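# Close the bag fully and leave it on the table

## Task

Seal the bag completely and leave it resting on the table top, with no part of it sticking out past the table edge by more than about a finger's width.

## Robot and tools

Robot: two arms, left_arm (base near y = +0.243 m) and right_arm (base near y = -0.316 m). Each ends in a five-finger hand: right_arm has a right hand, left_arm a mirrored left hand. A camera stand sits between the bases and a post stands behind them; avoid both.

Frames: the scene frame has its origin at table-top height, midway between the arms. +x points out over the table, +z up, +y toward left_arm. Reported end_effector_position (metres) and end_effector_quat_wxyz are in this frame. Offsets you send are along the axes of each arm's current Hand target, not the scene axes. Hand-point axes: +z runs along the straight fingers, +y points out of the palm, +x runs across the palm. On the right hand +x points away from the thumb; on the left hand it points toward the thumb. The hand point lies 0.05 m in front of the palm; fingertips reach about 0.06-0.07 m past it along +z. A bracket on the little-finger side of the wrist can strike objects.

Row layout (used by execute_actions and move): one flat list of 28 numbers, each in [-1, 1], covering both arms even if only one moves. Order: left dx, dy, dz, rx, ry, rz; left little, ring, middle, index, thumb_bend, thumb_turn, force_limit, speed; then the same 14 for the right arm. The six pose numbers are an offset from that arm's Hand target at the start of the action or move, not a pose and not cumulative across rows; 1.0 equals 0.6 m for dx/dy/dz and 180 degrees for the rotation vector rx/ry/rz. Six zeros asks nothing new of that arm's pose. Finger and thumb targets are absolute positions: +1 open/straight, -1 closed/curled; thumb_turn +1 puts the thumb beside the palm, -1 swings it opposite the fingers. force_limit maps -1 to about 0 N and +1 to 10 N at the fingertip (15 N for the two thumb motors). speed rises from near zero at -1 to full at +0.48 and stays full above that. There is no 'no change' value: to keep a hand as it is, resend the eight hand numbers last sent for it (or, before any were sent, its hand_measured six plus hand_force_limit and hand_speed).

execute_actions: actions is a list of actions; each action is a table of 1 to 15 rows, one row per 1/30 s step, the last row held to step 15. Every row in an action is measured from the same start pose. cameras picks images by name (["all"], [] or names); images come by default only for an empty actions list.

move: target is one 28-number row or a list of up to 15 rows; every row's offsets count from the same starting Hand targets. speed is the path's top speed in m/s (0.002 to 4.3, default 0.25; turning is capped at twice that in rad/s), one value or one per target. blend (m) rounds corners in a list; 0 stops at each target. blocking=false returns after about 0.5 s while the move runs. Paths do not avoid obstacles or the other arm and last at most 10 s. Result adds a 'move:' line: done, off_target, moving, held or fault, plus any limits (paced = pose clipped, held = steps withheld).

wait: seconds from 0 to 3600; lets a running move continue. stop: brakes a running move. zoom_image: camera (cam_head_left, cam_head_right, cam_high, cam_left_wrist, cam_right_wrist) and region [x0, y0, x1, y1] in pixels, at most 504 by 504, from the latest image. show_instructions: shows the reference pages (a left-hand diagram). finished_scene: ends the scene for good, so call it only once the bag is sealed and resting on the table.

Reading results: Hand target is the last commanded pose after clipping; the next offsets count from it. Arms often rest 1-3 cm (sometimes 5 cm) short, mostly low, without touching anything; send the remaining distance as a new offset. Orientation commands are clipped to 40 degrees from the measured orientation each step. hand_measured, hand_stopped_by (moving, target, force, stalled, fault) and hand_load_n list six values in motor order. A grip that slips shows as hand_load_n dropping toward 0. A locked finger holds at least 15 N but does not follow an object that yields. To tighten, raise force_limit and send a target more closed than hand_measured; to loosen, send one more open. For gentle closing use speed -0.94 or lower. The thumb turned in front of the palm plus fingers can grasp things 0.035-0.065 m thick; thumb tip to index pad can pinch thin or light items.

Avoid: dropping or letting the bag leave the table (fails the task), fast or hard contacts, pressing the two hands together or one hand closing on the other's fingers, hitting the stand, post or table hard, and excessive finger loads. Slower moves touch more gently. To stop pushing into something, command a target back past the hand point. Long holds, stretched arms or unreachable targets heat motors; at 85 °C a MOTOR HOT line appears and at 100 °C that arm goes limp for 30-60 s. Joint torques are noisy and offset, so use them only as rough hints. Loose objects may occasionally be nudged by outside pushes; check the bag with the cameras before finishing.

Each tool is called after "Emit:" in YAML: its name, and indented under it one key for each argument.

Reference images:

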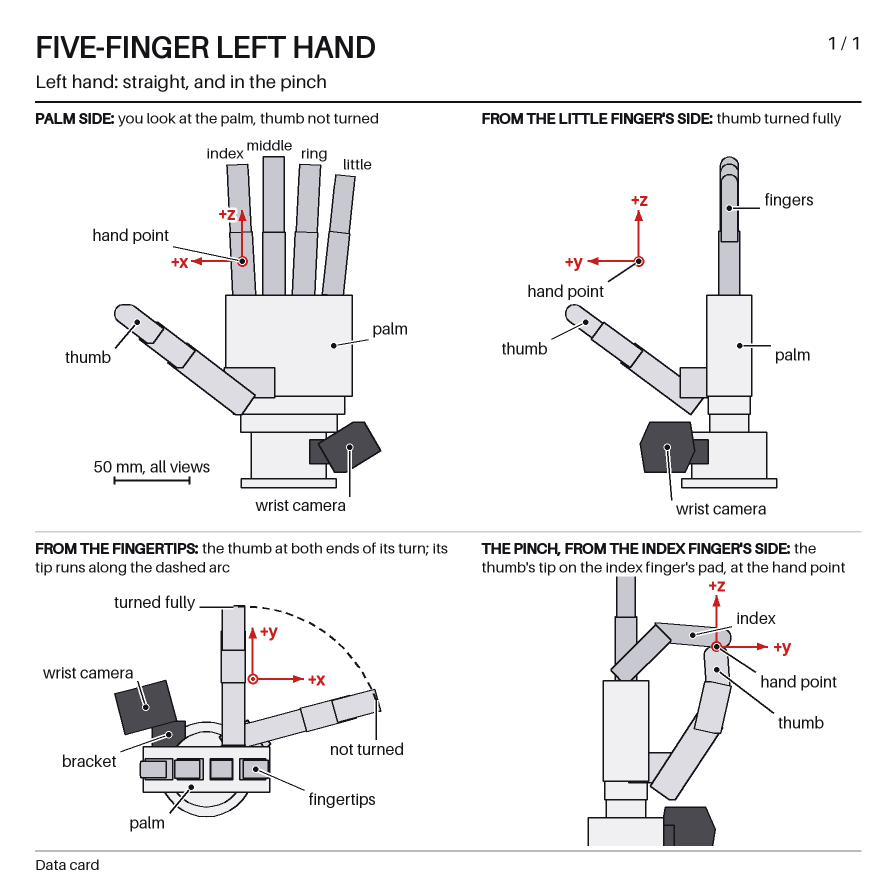

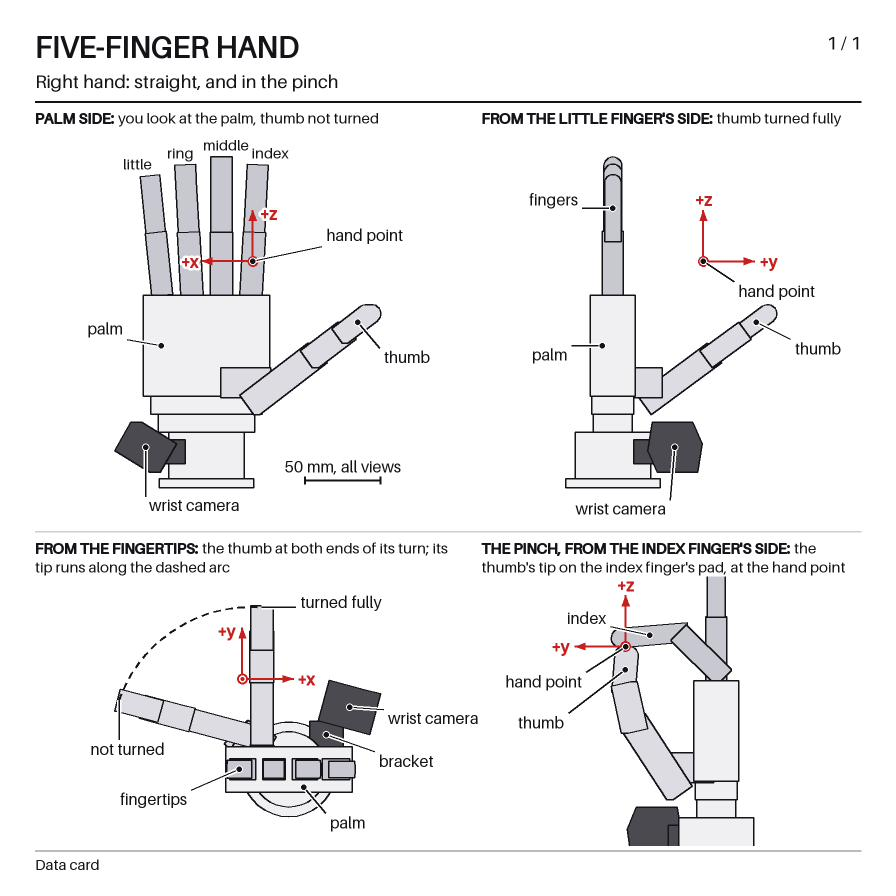

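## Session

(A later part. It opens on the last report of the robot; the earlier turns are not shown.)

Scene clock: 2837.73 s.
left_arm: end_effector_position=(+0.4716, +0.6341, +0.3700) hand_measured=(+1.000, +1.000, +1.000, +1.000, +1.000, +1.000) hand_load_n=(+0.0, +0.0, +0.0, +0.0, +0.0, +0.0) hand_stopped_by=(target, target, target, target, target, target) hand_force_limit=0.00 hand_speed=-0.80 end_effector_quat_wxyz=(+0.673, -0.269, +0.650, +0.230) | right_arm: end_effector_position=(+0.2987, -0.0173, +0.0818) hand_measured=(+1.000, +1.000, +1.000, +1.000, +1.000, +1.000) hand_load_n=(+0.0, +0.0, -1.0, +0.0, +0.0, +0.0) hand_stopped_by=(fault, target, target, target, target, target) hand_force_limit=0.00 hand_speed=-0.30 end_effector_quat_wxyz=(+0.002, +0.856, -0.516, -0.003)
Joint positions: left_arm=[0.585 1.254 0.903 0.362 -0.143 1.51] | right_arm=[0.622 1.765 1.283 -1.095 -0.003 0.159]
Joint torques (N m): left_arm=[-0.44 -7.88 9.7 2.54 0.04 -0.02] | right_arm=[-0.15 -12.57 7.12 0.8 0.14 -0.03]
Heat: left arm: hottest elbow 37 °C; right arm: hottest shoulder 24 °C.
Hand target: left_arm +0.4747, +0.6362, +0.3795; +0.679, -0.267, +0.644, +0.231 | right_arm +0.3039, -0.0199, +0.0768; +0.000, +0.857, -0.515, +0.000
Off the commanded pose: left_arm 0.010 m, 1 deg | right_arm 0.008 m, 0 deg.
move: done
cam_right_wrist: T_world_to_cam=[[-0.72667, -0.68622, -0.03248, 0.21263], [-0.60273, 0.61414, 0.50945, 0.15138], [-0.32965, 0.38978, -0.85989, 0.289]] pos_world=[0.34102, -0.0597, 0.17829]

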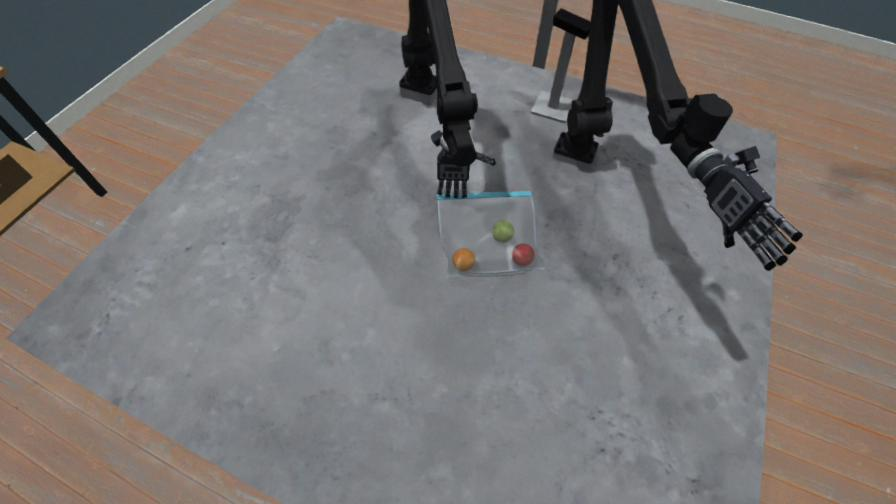

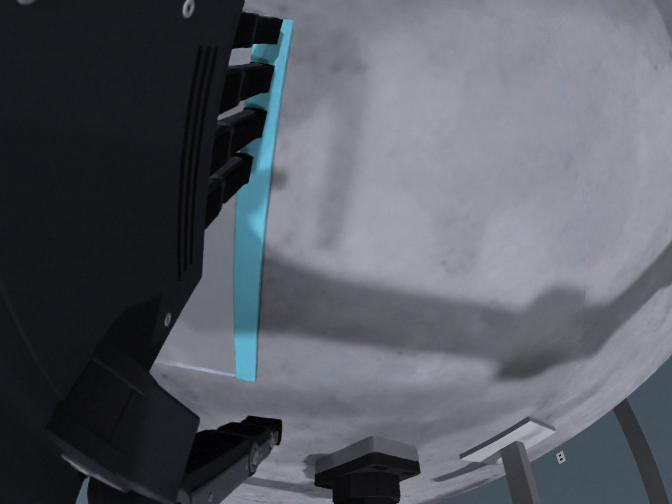

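Emit:
move:
  target:
    - [0,0,0,0,0,0,1,1,1,1,1,1,0,-0.8,0.0165,0.0645,0.0667,0,0,0,1,1,1,1,1,1,0,-0.3]
    - [0,0,0,0,0,0,1,1,1,1,1,1,0,-0.8,0,0,0,0,0,0,1,1,1,1,1,1,0,-0.3]
    - [0,0,0,0,0,0,1,1,1,1,1,1,0,-0.8,-0.0053,-0.0194,-0.0667,0,0,0,1,1,1,1,1,1,0,-0.3]
    - [0,0,0,0,0,0,1,1,1,1,1,1,0,-0.8,0.0167,0,-0.0333,0,0,0,1,1,1,1,1,1,0,-0.3]
    - [0,0,0,0,0,0,1,1,1,1,1,1,0,-0.8,0.0167,0,0,0,0,0,1,1,1,1,1,1,0,-0.3]
    - [0,0,0,0,0,0,1,1,1,1,1,1,0,-0.8,0.0322,0.0648,0.0667,0,0,0,1,1,1,1,1,1,0,-0.3]
    - [0,0,0,0,0,0,1,1,1,1,1,1,0,-0.8,0.0167,0,0,0,0,0,1,1,1,1,1,1,0,-0.3]
    - [0,0,0,0,0,0,1,1,1,1,1,1,0,-0.8,0.0117,-0.0195,-0.0667,0,0,0,1,1,1,1,1,1,0,-0.3]
    - [0,0,0,0,0,0,1,1,1,1,1,1,0,-0.8,0.0334,0,-0.0333,0,0,0,1,1,1,1,1,1,0,-0.3]
    - [0,0,0,0,0,0,1,1,1,1,1,1,0,-0.8,0.0334,0,0,0,0,0,1,1,1,1,1,1,0,-0.3]
    - [0,0,0,0,0,0,1,1,1,1,1,1,0,-0.8,0.0476,0.065,0.0667,0,0,0,1,1,1,1,1,1,0,-0.3]
    - [0,0,0,0,0,0,1,1,1,1,1,1,0,-0.8,0.0334,0,0,0,0,0,1,1,1,1,1,1,0,-0.3]
    - [0,0,0,0,0,0,1,1,1,1,1,1,0,-0.8,0.0288,-0.0196,-0.0667,0,0,0,1,1,1,1,1,1,0,-0.3]
    - [0,0,0,0,0,0,1,1,1,1,1,1,0,-0.8,0.05,0,-0.0333,0,0,0,1,1,1,1,1,1,0,-0.3]
    - [0,0,0,0,0,0,1,1,1,1,1,1,0,-0.8,0.05,0,0,0,0,0,1,1,1,1,1,1,0,-0.3]
  speed: 0.12
  blend: [0,0.004,0.004,0.004,0.004,0,0.004,0.004,0.004,0.004,0,0.004,0.004,0.004,0]
  cameras: ["cam_high","cam_right_wrist"]

Emit:
zoom_image:
  camera: "cam_high"
  region: [420, 160, 570, 260]

Emit:
zoom_image:
  camera: "cam_right_wrist"
  region: [190, 0, 390, 200]

Scene clock: 2873.17 s.
left_arm: end_effector_position=(+0.4716, +0.6341, +0.3700) hand_measured=(+1.000, +1.000, +1.000, +1.000, +1.000, +1.000) hand_load_n=(+0.0, +0.0, +0.0, +0.0, +0.0, +0.0) hand_stopped_by=(target, target, target, target, target, target) hand_force_limit=0.00 hand_speed=-0.80 end_effector_quat_wxyz=(+0.673, -0.269, +0.650, +0.230) | right_arm: end_effector_position=(+0.3128, -0.0435, +0.0818) hand_measured=(+1.000, +1.000, +1.000, +1.000, +1.000, +1.000) hand_load_n=(+0.0, +0.0, -0.5, +0.0, +0.0, +0.0) hand_stopped_by=(fault, target, target, target, target, target) hand_force_limit=0.00 hand_speed=-0.30 end_effector_quat_wxyz=(+0.002, +0.856, -0.516, -0.003)
Joint positions: left_arm=[0.585 1.254 0.903 0.362 -0.143 1.51] | right_arm=[0.562 1.757 1.271 -1.091 -0.003 0.099]
Joint torques (N m): left_arm=[-0.38 -8.18 9.73 2.55 0.04 -0.01] | right_arm=[-0.56 -12.4 7.13 0.73 0.17 -0.02]
Heat: left arm: hottest elbow 37 °C; right arm: hottest shoulder 24 °C.
Hand target: left_arm +0.4747, +0.6362, +0.3795; +0.679, -0.267, +0.644, +0.231 | right_arm +0.3179, -0.0463, +0.0769; +0.000, +0.857, -0.515, +0.000
Off the commanded pose: left_arm 0.010 m, 1 deg | right_arm 0.008 m, 0 deg.
move: done
cam_right_wrist: T_world_to_cam=[[-0.72667, -0.68619, -0.03304, 0.205], [-0.60285, 0.61387, 0.50965, 0.17595], [-0.32943, 0.39027, -0.85975, 0.3038]] pos_world=[0.35512, -0.0859, 0.17829]

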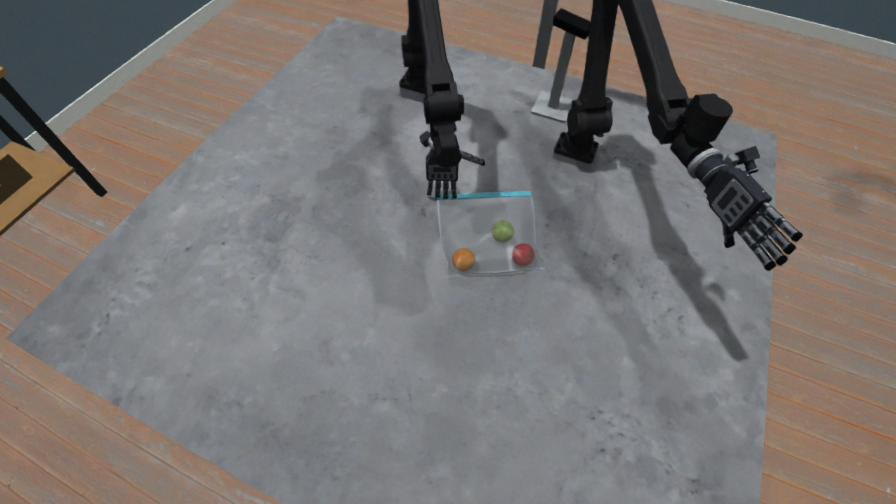

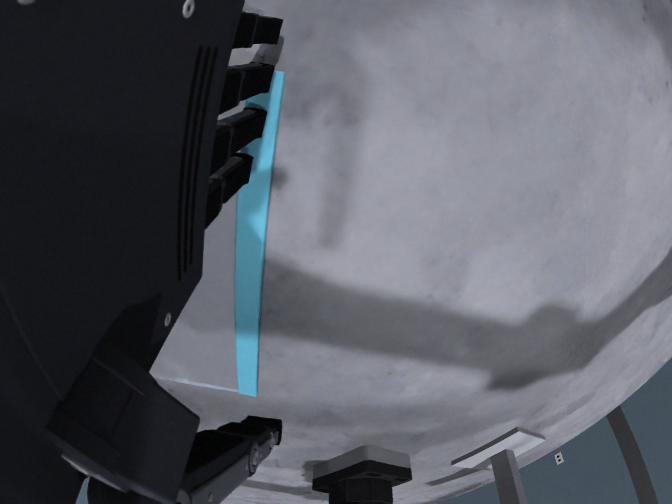

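Scaled by 3.360 from the camera's image (finer frame: 1280x720).

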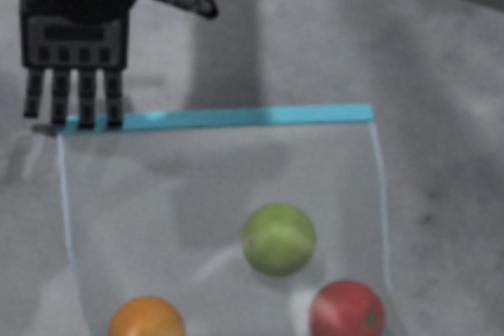

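Scaled by 2.520 from the camera's image (finer frame: 960x720).

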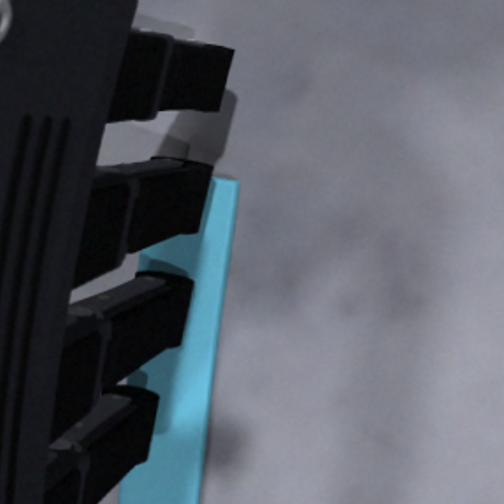

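Emit:
move:
  target:
    - [0,0,0,0,0,0,1,1,1,1,1,1,0,-0.8,0.0132,0.0652,0.0667,0,0,0,1,1,1,1,1,1,0,-0.3]
    - [0,0,0,0,0,0,1,1,1,1,1,1,0,-0.8,0,0,0,0,0,0,1,1,1,1,1,1,0,-0.3]
    - [0,0,0,0,0,0,1,1,1,1,1,1,0,-0.8,-0.0046,-0.0196,-0.0667,0,0,0,1,1,1,1,1,1,0,-0.3]
    - [0,0,0,0,0,0,1,1,1,1,1,1,0,-0.8,0.0142,0,-0.0333,0,0,0,1,1,1,1,1,1,0,-0.3]
    - [0,0,0,0,0,0,1,1,1,1,1,1,0,-0.8,0.0142,0,0,0,0,0,1,1,1,1,1,1,0,-0.3]
    - [0,0,0,0,0,0,1,1,1,1,1,1,0,-0.8,0.0272,0.0653,0.0667,0,0,0,1,1,1,1,1,1,0,-0.3]
    - [0,0,0,0,0,0,1,1,1,1,1,1,0,-0.8,0.0142,0,0,0,0,0,1,1,1,1,1,1,0,-0.3]
    - [0,0,0,0,0,0,1,1,1,1,1,1,0,-0.8,0.01,-0.0197,-0.0667,0,0,0,1,1,1,1,1,1,0,-0.3]
    - [0,0,0,0,0,0,1,1,1,1,1,1,0,-0.8,0.0284,0,-0.0333,0,0,0,1,1,1,1,1,1,0,-0.3]
    - [0,0,0,0,0,0,1,1,1,1,1,1,0,-0.8,0.0284,0,0,0,0,0,1,1,1,1,1,1,0,-0.3]
    - [0,0,0,0,0,0,1,1,1,1,1,1,0,-0.8,0.0412,0.0653,0.0667,0,0,0,1,1,1,1,1,1,0,-0.3]
    - [0,0,0,0,0,0,1,1,1,1,1,1,0,-0.8,0.0284,0,0,0,0,0,1,1,1,1,1,1,0,-0.3]
    - [0,0,0,0,0,0,1,1,1,1,1,1,0,-0.8,0.0242,-0.0198,-0.0667,0,0,0,1,1,1,1,1,1,0,-0.3]
  speed: 0.12
  blend: [0,0.004,0.004,0.004,0.004,0,0.004,0.004,0.004,0.004,0,0.004,0]
  cameras: ["cam_high","cam_right_wrist"]

Emit:
zoom_image:
  camera: "cam_high"
  region: [420, 160, 570, 260]

Scene clock: 2903.90 s.
left_arm: end_effector_position=(+0.4716, +0.6341, +0.3700) hand_measured=(+1.000, +1.000, +1.000, +1.000, +1.000, +1.000) hand_load_n=(+0.0, +0.0, +0.0, +0.0, +0.0, +0.5) hand_stopped_by=(target, target, target, target, target, target) hand_force_limit=0.00 hand_speed=-0.80 end_effector_quat_wxyz=(+0.673, -0.269, +0.650, +0.230) | right_arm: end_effector_position=(+0.3233, -0.0601, +0.1041) hand_measured=(+1.000, +1.000, +1.000, +1.000, +1.000, +1.000) hand_load_n=(+0.0, +0.0, +0.0, +0.0, +0.0, +0.0) hand_stopped_by=(fault, target, target, target, target, target) hand_force_limit=0.00 hand_speed=-0.30 end_effector_quat_wxyz=(+0.012, +0.857, -0.514, -0.009)
Joint positions: left_arm=[0.585 1.254 0.903 0.362 -0.143 1.51] | right_arm=[0.523 1.748 1.319 -1.171 -0.004 0.056]
Joint torques (N m): left_arm=[-0.5 -7.77 9.68 2.56 0.06 -0.01] | right_arm=[-0.09 -12.81 10.99 -0.4 0.19 0.06]
Heat: left arm: hottest elbow 37 °C; right arm: hottest elbow 25 °C.
Hand target: left_arm +0.4747, +0.6362, +0.3795; +0.679, -0.267, +0.644, +0.231 | right_arm +0.3352, -0.0536, +0.1170; +0.000, +0.857, -0.515, +0.000
Off the commanded pose: left_arm 0.010 m, 1 deg | right_arm 0.019 m, 2 deg.
move: off_target (right_arm)
cam_right_wrist: T_world_to_cam=[[-0.72429, -0.68941, -0.01081, 0.19875], [-0.59487, 0.61689, 0.51534, 0.17824], [-0.34861, 0.37969, -0.85692, 0.33809]] pos_world=[0.36784, -0.1013, 0.20001]

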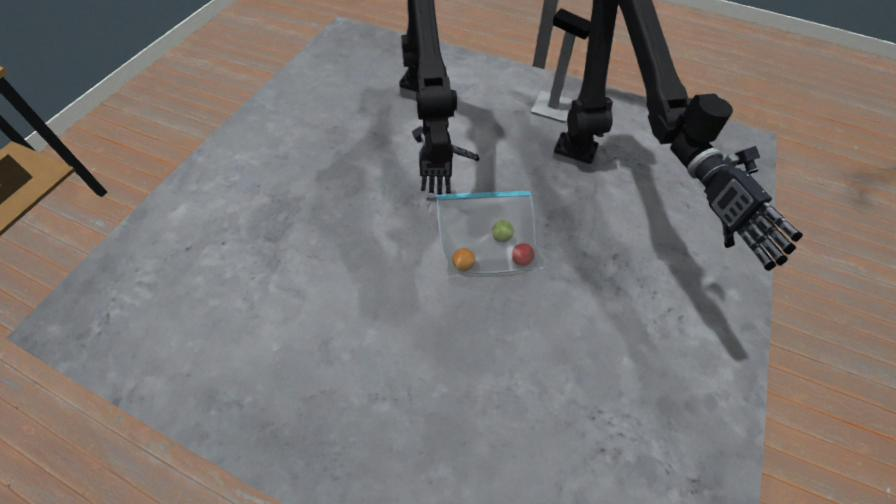

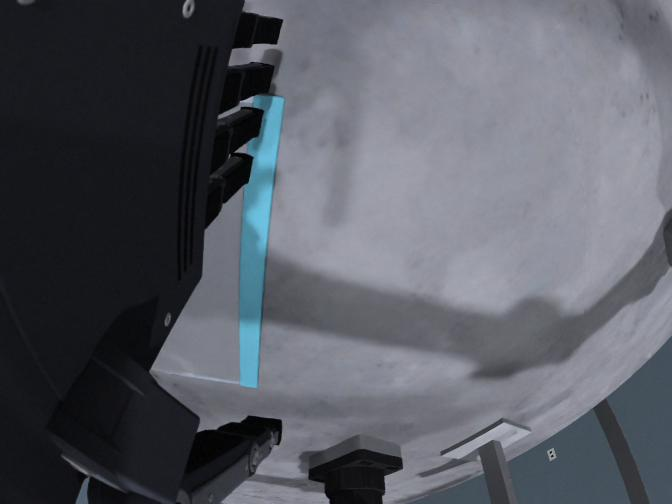

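Scaled by 3.360 from the camera's image (finer frame: 1280x720).

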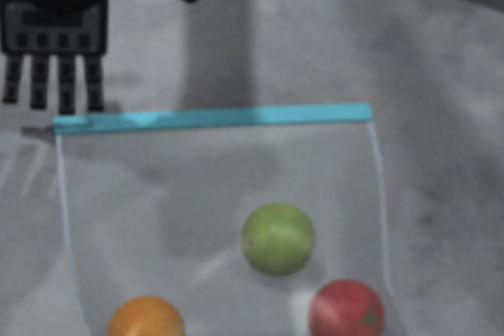

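Emit:
move:
  target:
    - [0,0,0,0,0,0,1,1,1,1,1,1,0,-0.8,-0.04,0.03,-0.083,0.15,0,0,1,1,1,1,1,1,0,-0.3]
    - [0,0,0,0,0,0,1,1,1,1,1,1,0,-0.8,-0.133,0.0805,0.0617,0.3333,0,0,1,1,1,1,1,1,0,-0.3]
  speed: 0.2
  blend: [0.02,0]
  cameras: ["cam_right_wrist"]

Emit:
zoom_image:
  camera: "cam_right_wrist"
  region: [350, 0, 430, 80]

Emit:
zoom_image:
  camera: "cam_right_wrist"
  region: [330, 60, 410, 140]

Emit:
zoom_image:
  camera: "cam_right_wrist"
  region: [310, 130, 390, 210]

Emit:
zoom_image:
  camera: "cam_right_wrist"
  region: [300, 200, 380, 280]

Emit:
zoom_image:
  camera: "cam_right_wrist"
  region: [290, 270, 370, 350]

Scene clock: 2923.90 s.
left_arm: end_effector_position=(+0.4716, +0.6341, +0.3700) hand_measured=(+1.000, +1.000, +1.000, +1.000, +1.000, +1.000) hand_load_n=(+0.0, +0.0, +0.0, +0.0, +0.0, +0.0) hand_stopped_by=(target, target, target, target, target, target) hand_force_limit=0.00 hand_speed=-0.80 end_effector_quat_wxyz=(+0.673, -0.269, +0.650, +0.230) | right_arm: end_effector_position=(+0.2542, -0.0115, +0.0764) hand_measured=(+1.000, +1.000, +1.000, +1.000, +1.000, +1.000) hand_load_n=(+0.0, +0.0, +0.0, +0.0, +0.0, +0.0) hand_stopped_by=(fault, target, target, target, target, target) hand_force_limit=0.00 hand_speed=-0.30 end_effector_quat_wxyz=(-0.418, +0.749, -0.445, +0.258)
Joint positions: left_arm=[0.585 1.254 0.903 0.362 -0.143 1.51] | right_arm=[0.853 1.226 0.409 0.237 0.335 0.196]
Joint torques (N m): left_arm=[-0.44 -8 9.68 2.61 0.06 -0.01] | right_arm=[0.73 -4.19 7.08 2.62 0.39 0.15]
Heat: left arm: hottest elbow 37 °C; right arm: hottest elbow 25 °C.
Hand target: left_arm +0.4747, +0.6362, +0.3795; +0.679, -0.267, +0.644, +0.231 | right_arm +0.2552, -0.0058, +0.0799; -0.429, +0.742, -0.446, +0.257
Off the commanded pose: left_arm 0.010 m, 1 deg | right_arm 0.007 m, 1 deg.
move: done
cam_right_wrist: T_world_to_cam=[[-0.27871, -0.46517, -0.8402, 0.13456], [-0.88486, 0.46443, 0.0364, 0.22995], [0.37328, 0.75361, -0.54105, 0.0685]] pos_world=[0.21541, -0.09583, 0.14175]

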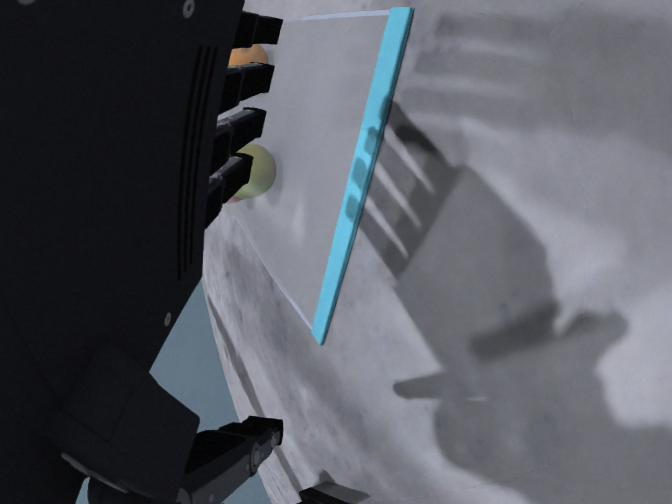

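Scaled by 6.300 from the camera's image (finer frame: 960x720).

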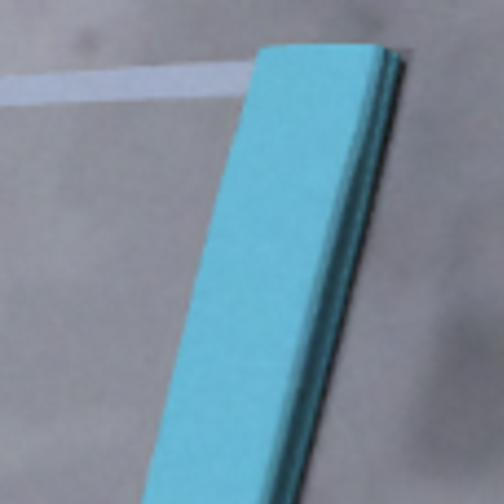

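Scaled by 6.300 from the camera's image (finer frame: 960x720).

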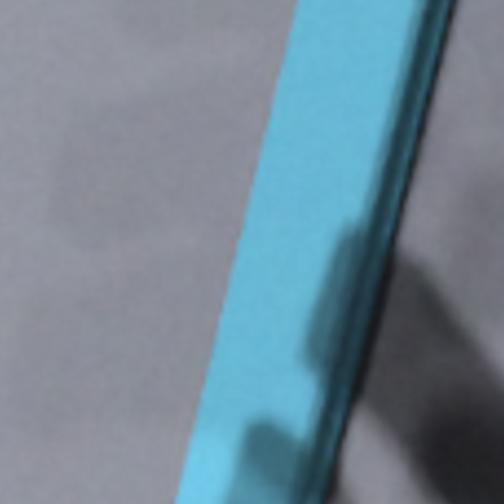

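Scaled by 6.300 from the camera's image (finer frame: 960x720).

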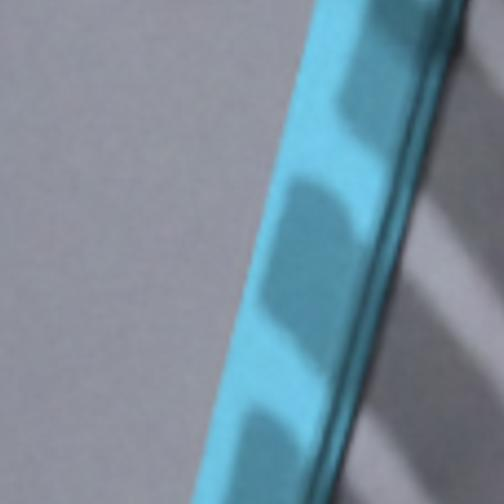

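Scaled by 6.300 from the camera's image (finer frame: 960x720).

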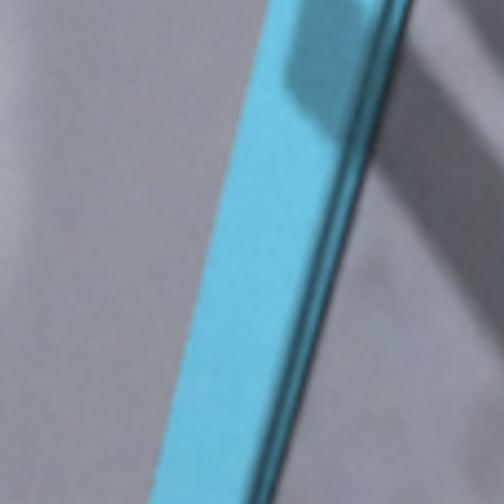

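Scaled by 6.300 from the camera's image (finer frame: 960x720).

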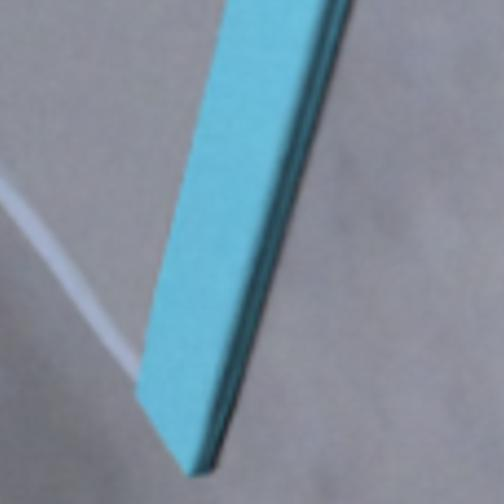

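Emit:
zoom_image:
  camera: "cam_right_wrist"
  region: [375, 40, 415, 80]

Emit:
zoom_image:
  camera: "cam_right_wrist"
  region: [365, 70, 405, 110]

Emit:
zoom_image:
  camera: "cam_right_wrist"
  region: [345, 140, 385, 180]

Emit:
zoom_image:
  camera: "cam_right_wrist"
  region: [330, 200, 370, 240]

Emit:
zoom_image:
  camera: "cam_right_wrist"
  region: [315, 250, 355, 290]

Scaled by 12.600 from the camera's image (finer frame: 960x720).

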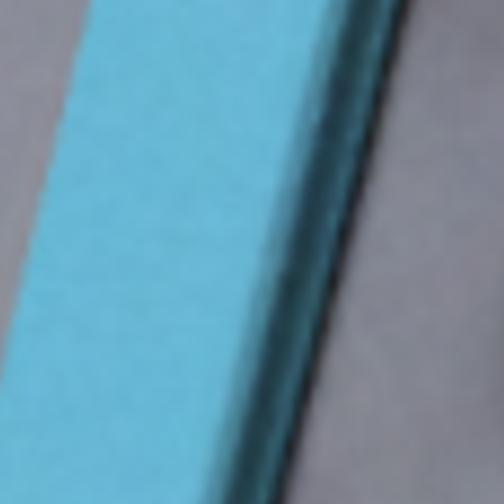

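Scaled by 12.600 from the camera's image (finer frame: 960x720).

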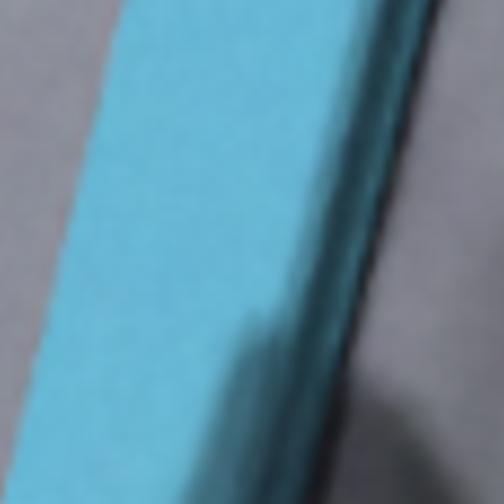

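Scaled by 12.600 from the camera's image (finer frame: 960x720).

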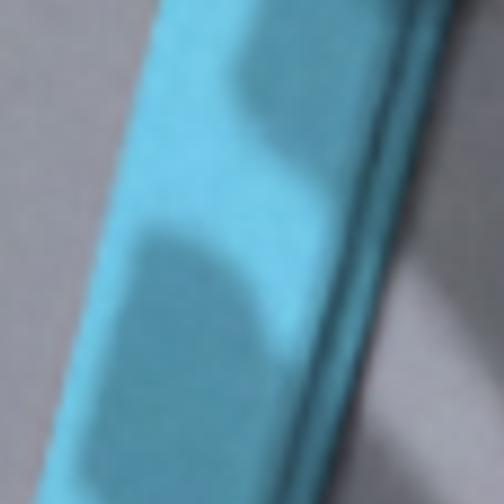

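Scaled by 12.600 from the camera's image (finer frame: 960x720).

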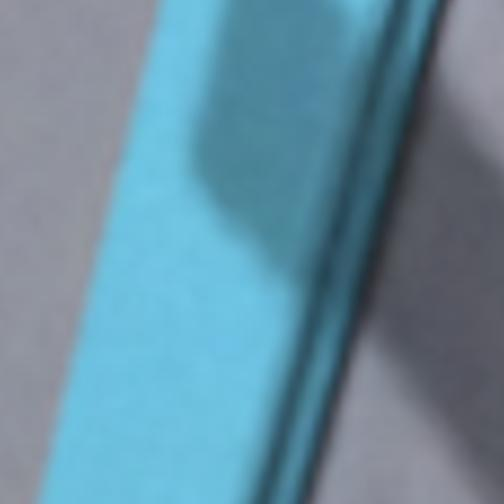

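Scaled by 12.600 from the camera's image (finer frame: 960x720).

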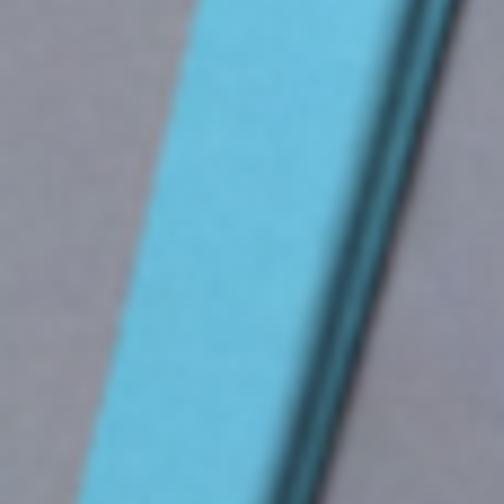

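Emit:
move:
  target:
    - [0,0,0,0,0,0,1,1,1,1,1,1,0,-0.8,-0.12,-0.12,0.05,0.08,0,0,1,1,1,1,1,1,0,-0.3]
    - [0,0,0,0,0,0,1,1,1,1,1,1,0,-0.8,-0.2437,-0.0402,0.17,0.1667,0,0,1,1,1,1,1,1,0,-0.3]
  speed: 0.15
  blend: [0.02,0]
  cameras: ["cam_right_wrist"]

Emit:
zoom_image:
  camera: "cam_right_wrist"
  region: [530, 80, 580, 130]

Emit:
zoom_image:
  camera: "cam_right_wrist"
  region: [510, 130, 560, 180]

Emit:
zoom_image:
  camera: "cam_right_wrist"
  region: [490, 180, 540, 230]

Emit:
zoom_image:
  camera: "cam_right_wrist"
  region: [460, 240, 510, 290]

Scene clock: 2988.13 s.
left_arm: end_effector_position=(+0.4716, +0.6341, +0.3700) hand_measured=(+1.000, +1.000, +1.000, +1.000, +1.000, +1.000) hand_load_n=(+0.0, +0.0, +0.0, +0.0, +0.0, +0.0) hand_stopped_by=(target, target, target, target, target, target) hand_force_limit=0.00 hand_speed=-0.80 end_effector_quat_wxyz=(+0.673, -0.269, +0.650, +0.230) | right_arm: end_effector_position=(+0.2734, +0.1594, +0.0365) hand_measured=(+1.000, +1.000, +1.000, +1.000, +1.000, +1.000) hand_load_n=(+0.0, -0.5, +0.0, +0.0, +0.0, +0.0) hand_stopped_by=(fault, target, target, target, target, target) hand_force_limit=0.00 hand_speed=-0.30 end_effector_quat_wxyz=(+0.591, -0.620, +0.367, -0.364)
Joint positions: left_arm=[0.585 1.254 0.903 0.362 -0.143 1.51] | right_arm=[1.155 2.006 0.626 1.333 0.693 0.013]
Joint torques (N m): left_arm=[-0.5 -8.06 9.69 2.54 0.05 -0.01] | right_arm=[0.73 -11.28 4.86 2.66 0.23 0]
Heat: left arm: hottest elbow 37 °C; right arm: hottest elbow 24 °C.
Hand target: left_arm +0.4747, +0.6362, +0.3795; +0.679, -0.267, +0.644, +0.231 | right_arm +0.2752, +0.1705, +0.0499; +0.606, -0.606, +0.364, -0.364
Off the commanded pose: left_arm 0.010 m, 1 deg | right_arm 0.018 m, 2 deg.
move: off_target (right_arm)
cam_right_wrist: T_world_to_cam=[[0.13549, -0.24994, -0.95874, 0.04257], [-0.83851, 0.48653, -0.24534, 0.16301], [0.52777, 0.83715, -0.14365, -0.15909]] pos_world=[0.21488, 0.06451, 0.05795]

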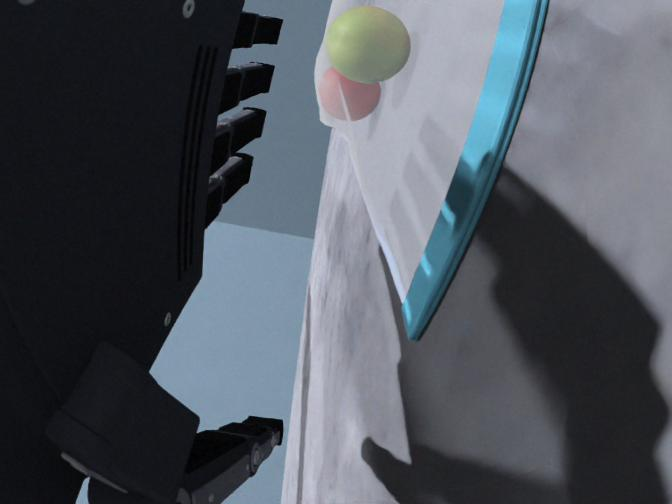

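Scaled by 10.080 from the camera's image (finer frame: 960x720).

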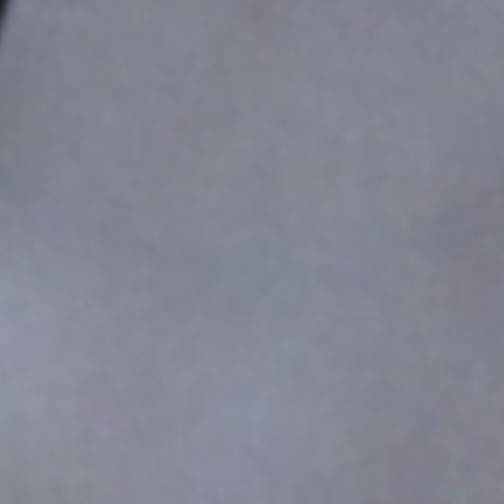

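Scaled by 10.080 from the camera's image (finer frame: 960x720).

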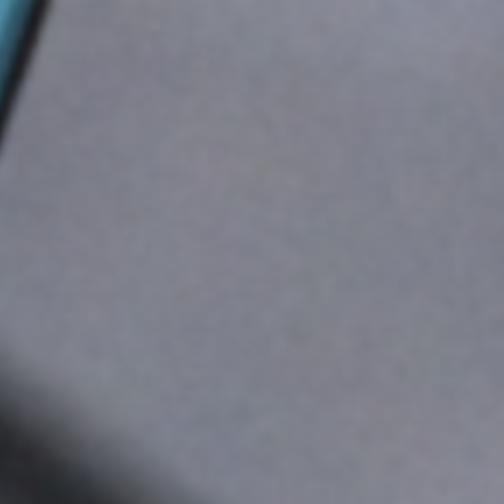

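Scaled by 10.080 from the camera's image (finer frame: 960x720).

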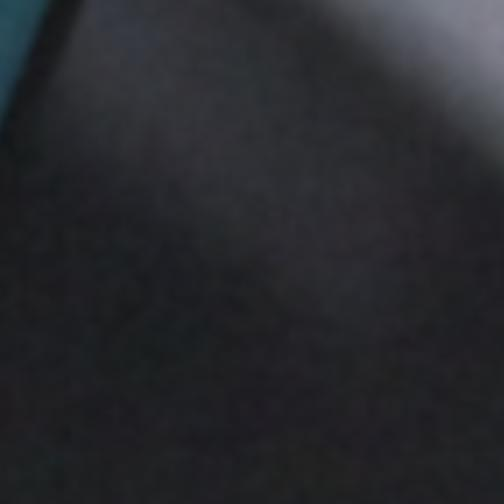

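Scaled by 10.080 from the camera's image (finer frame: 960x720).

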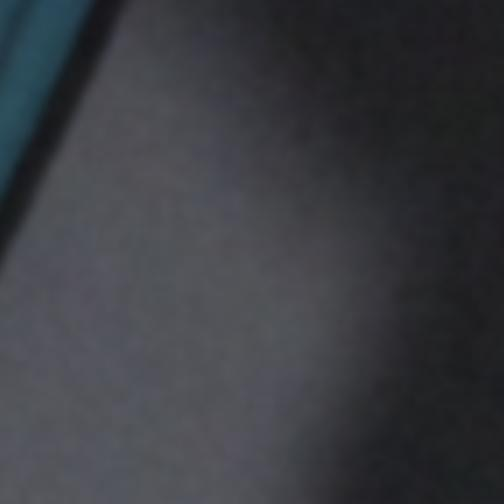

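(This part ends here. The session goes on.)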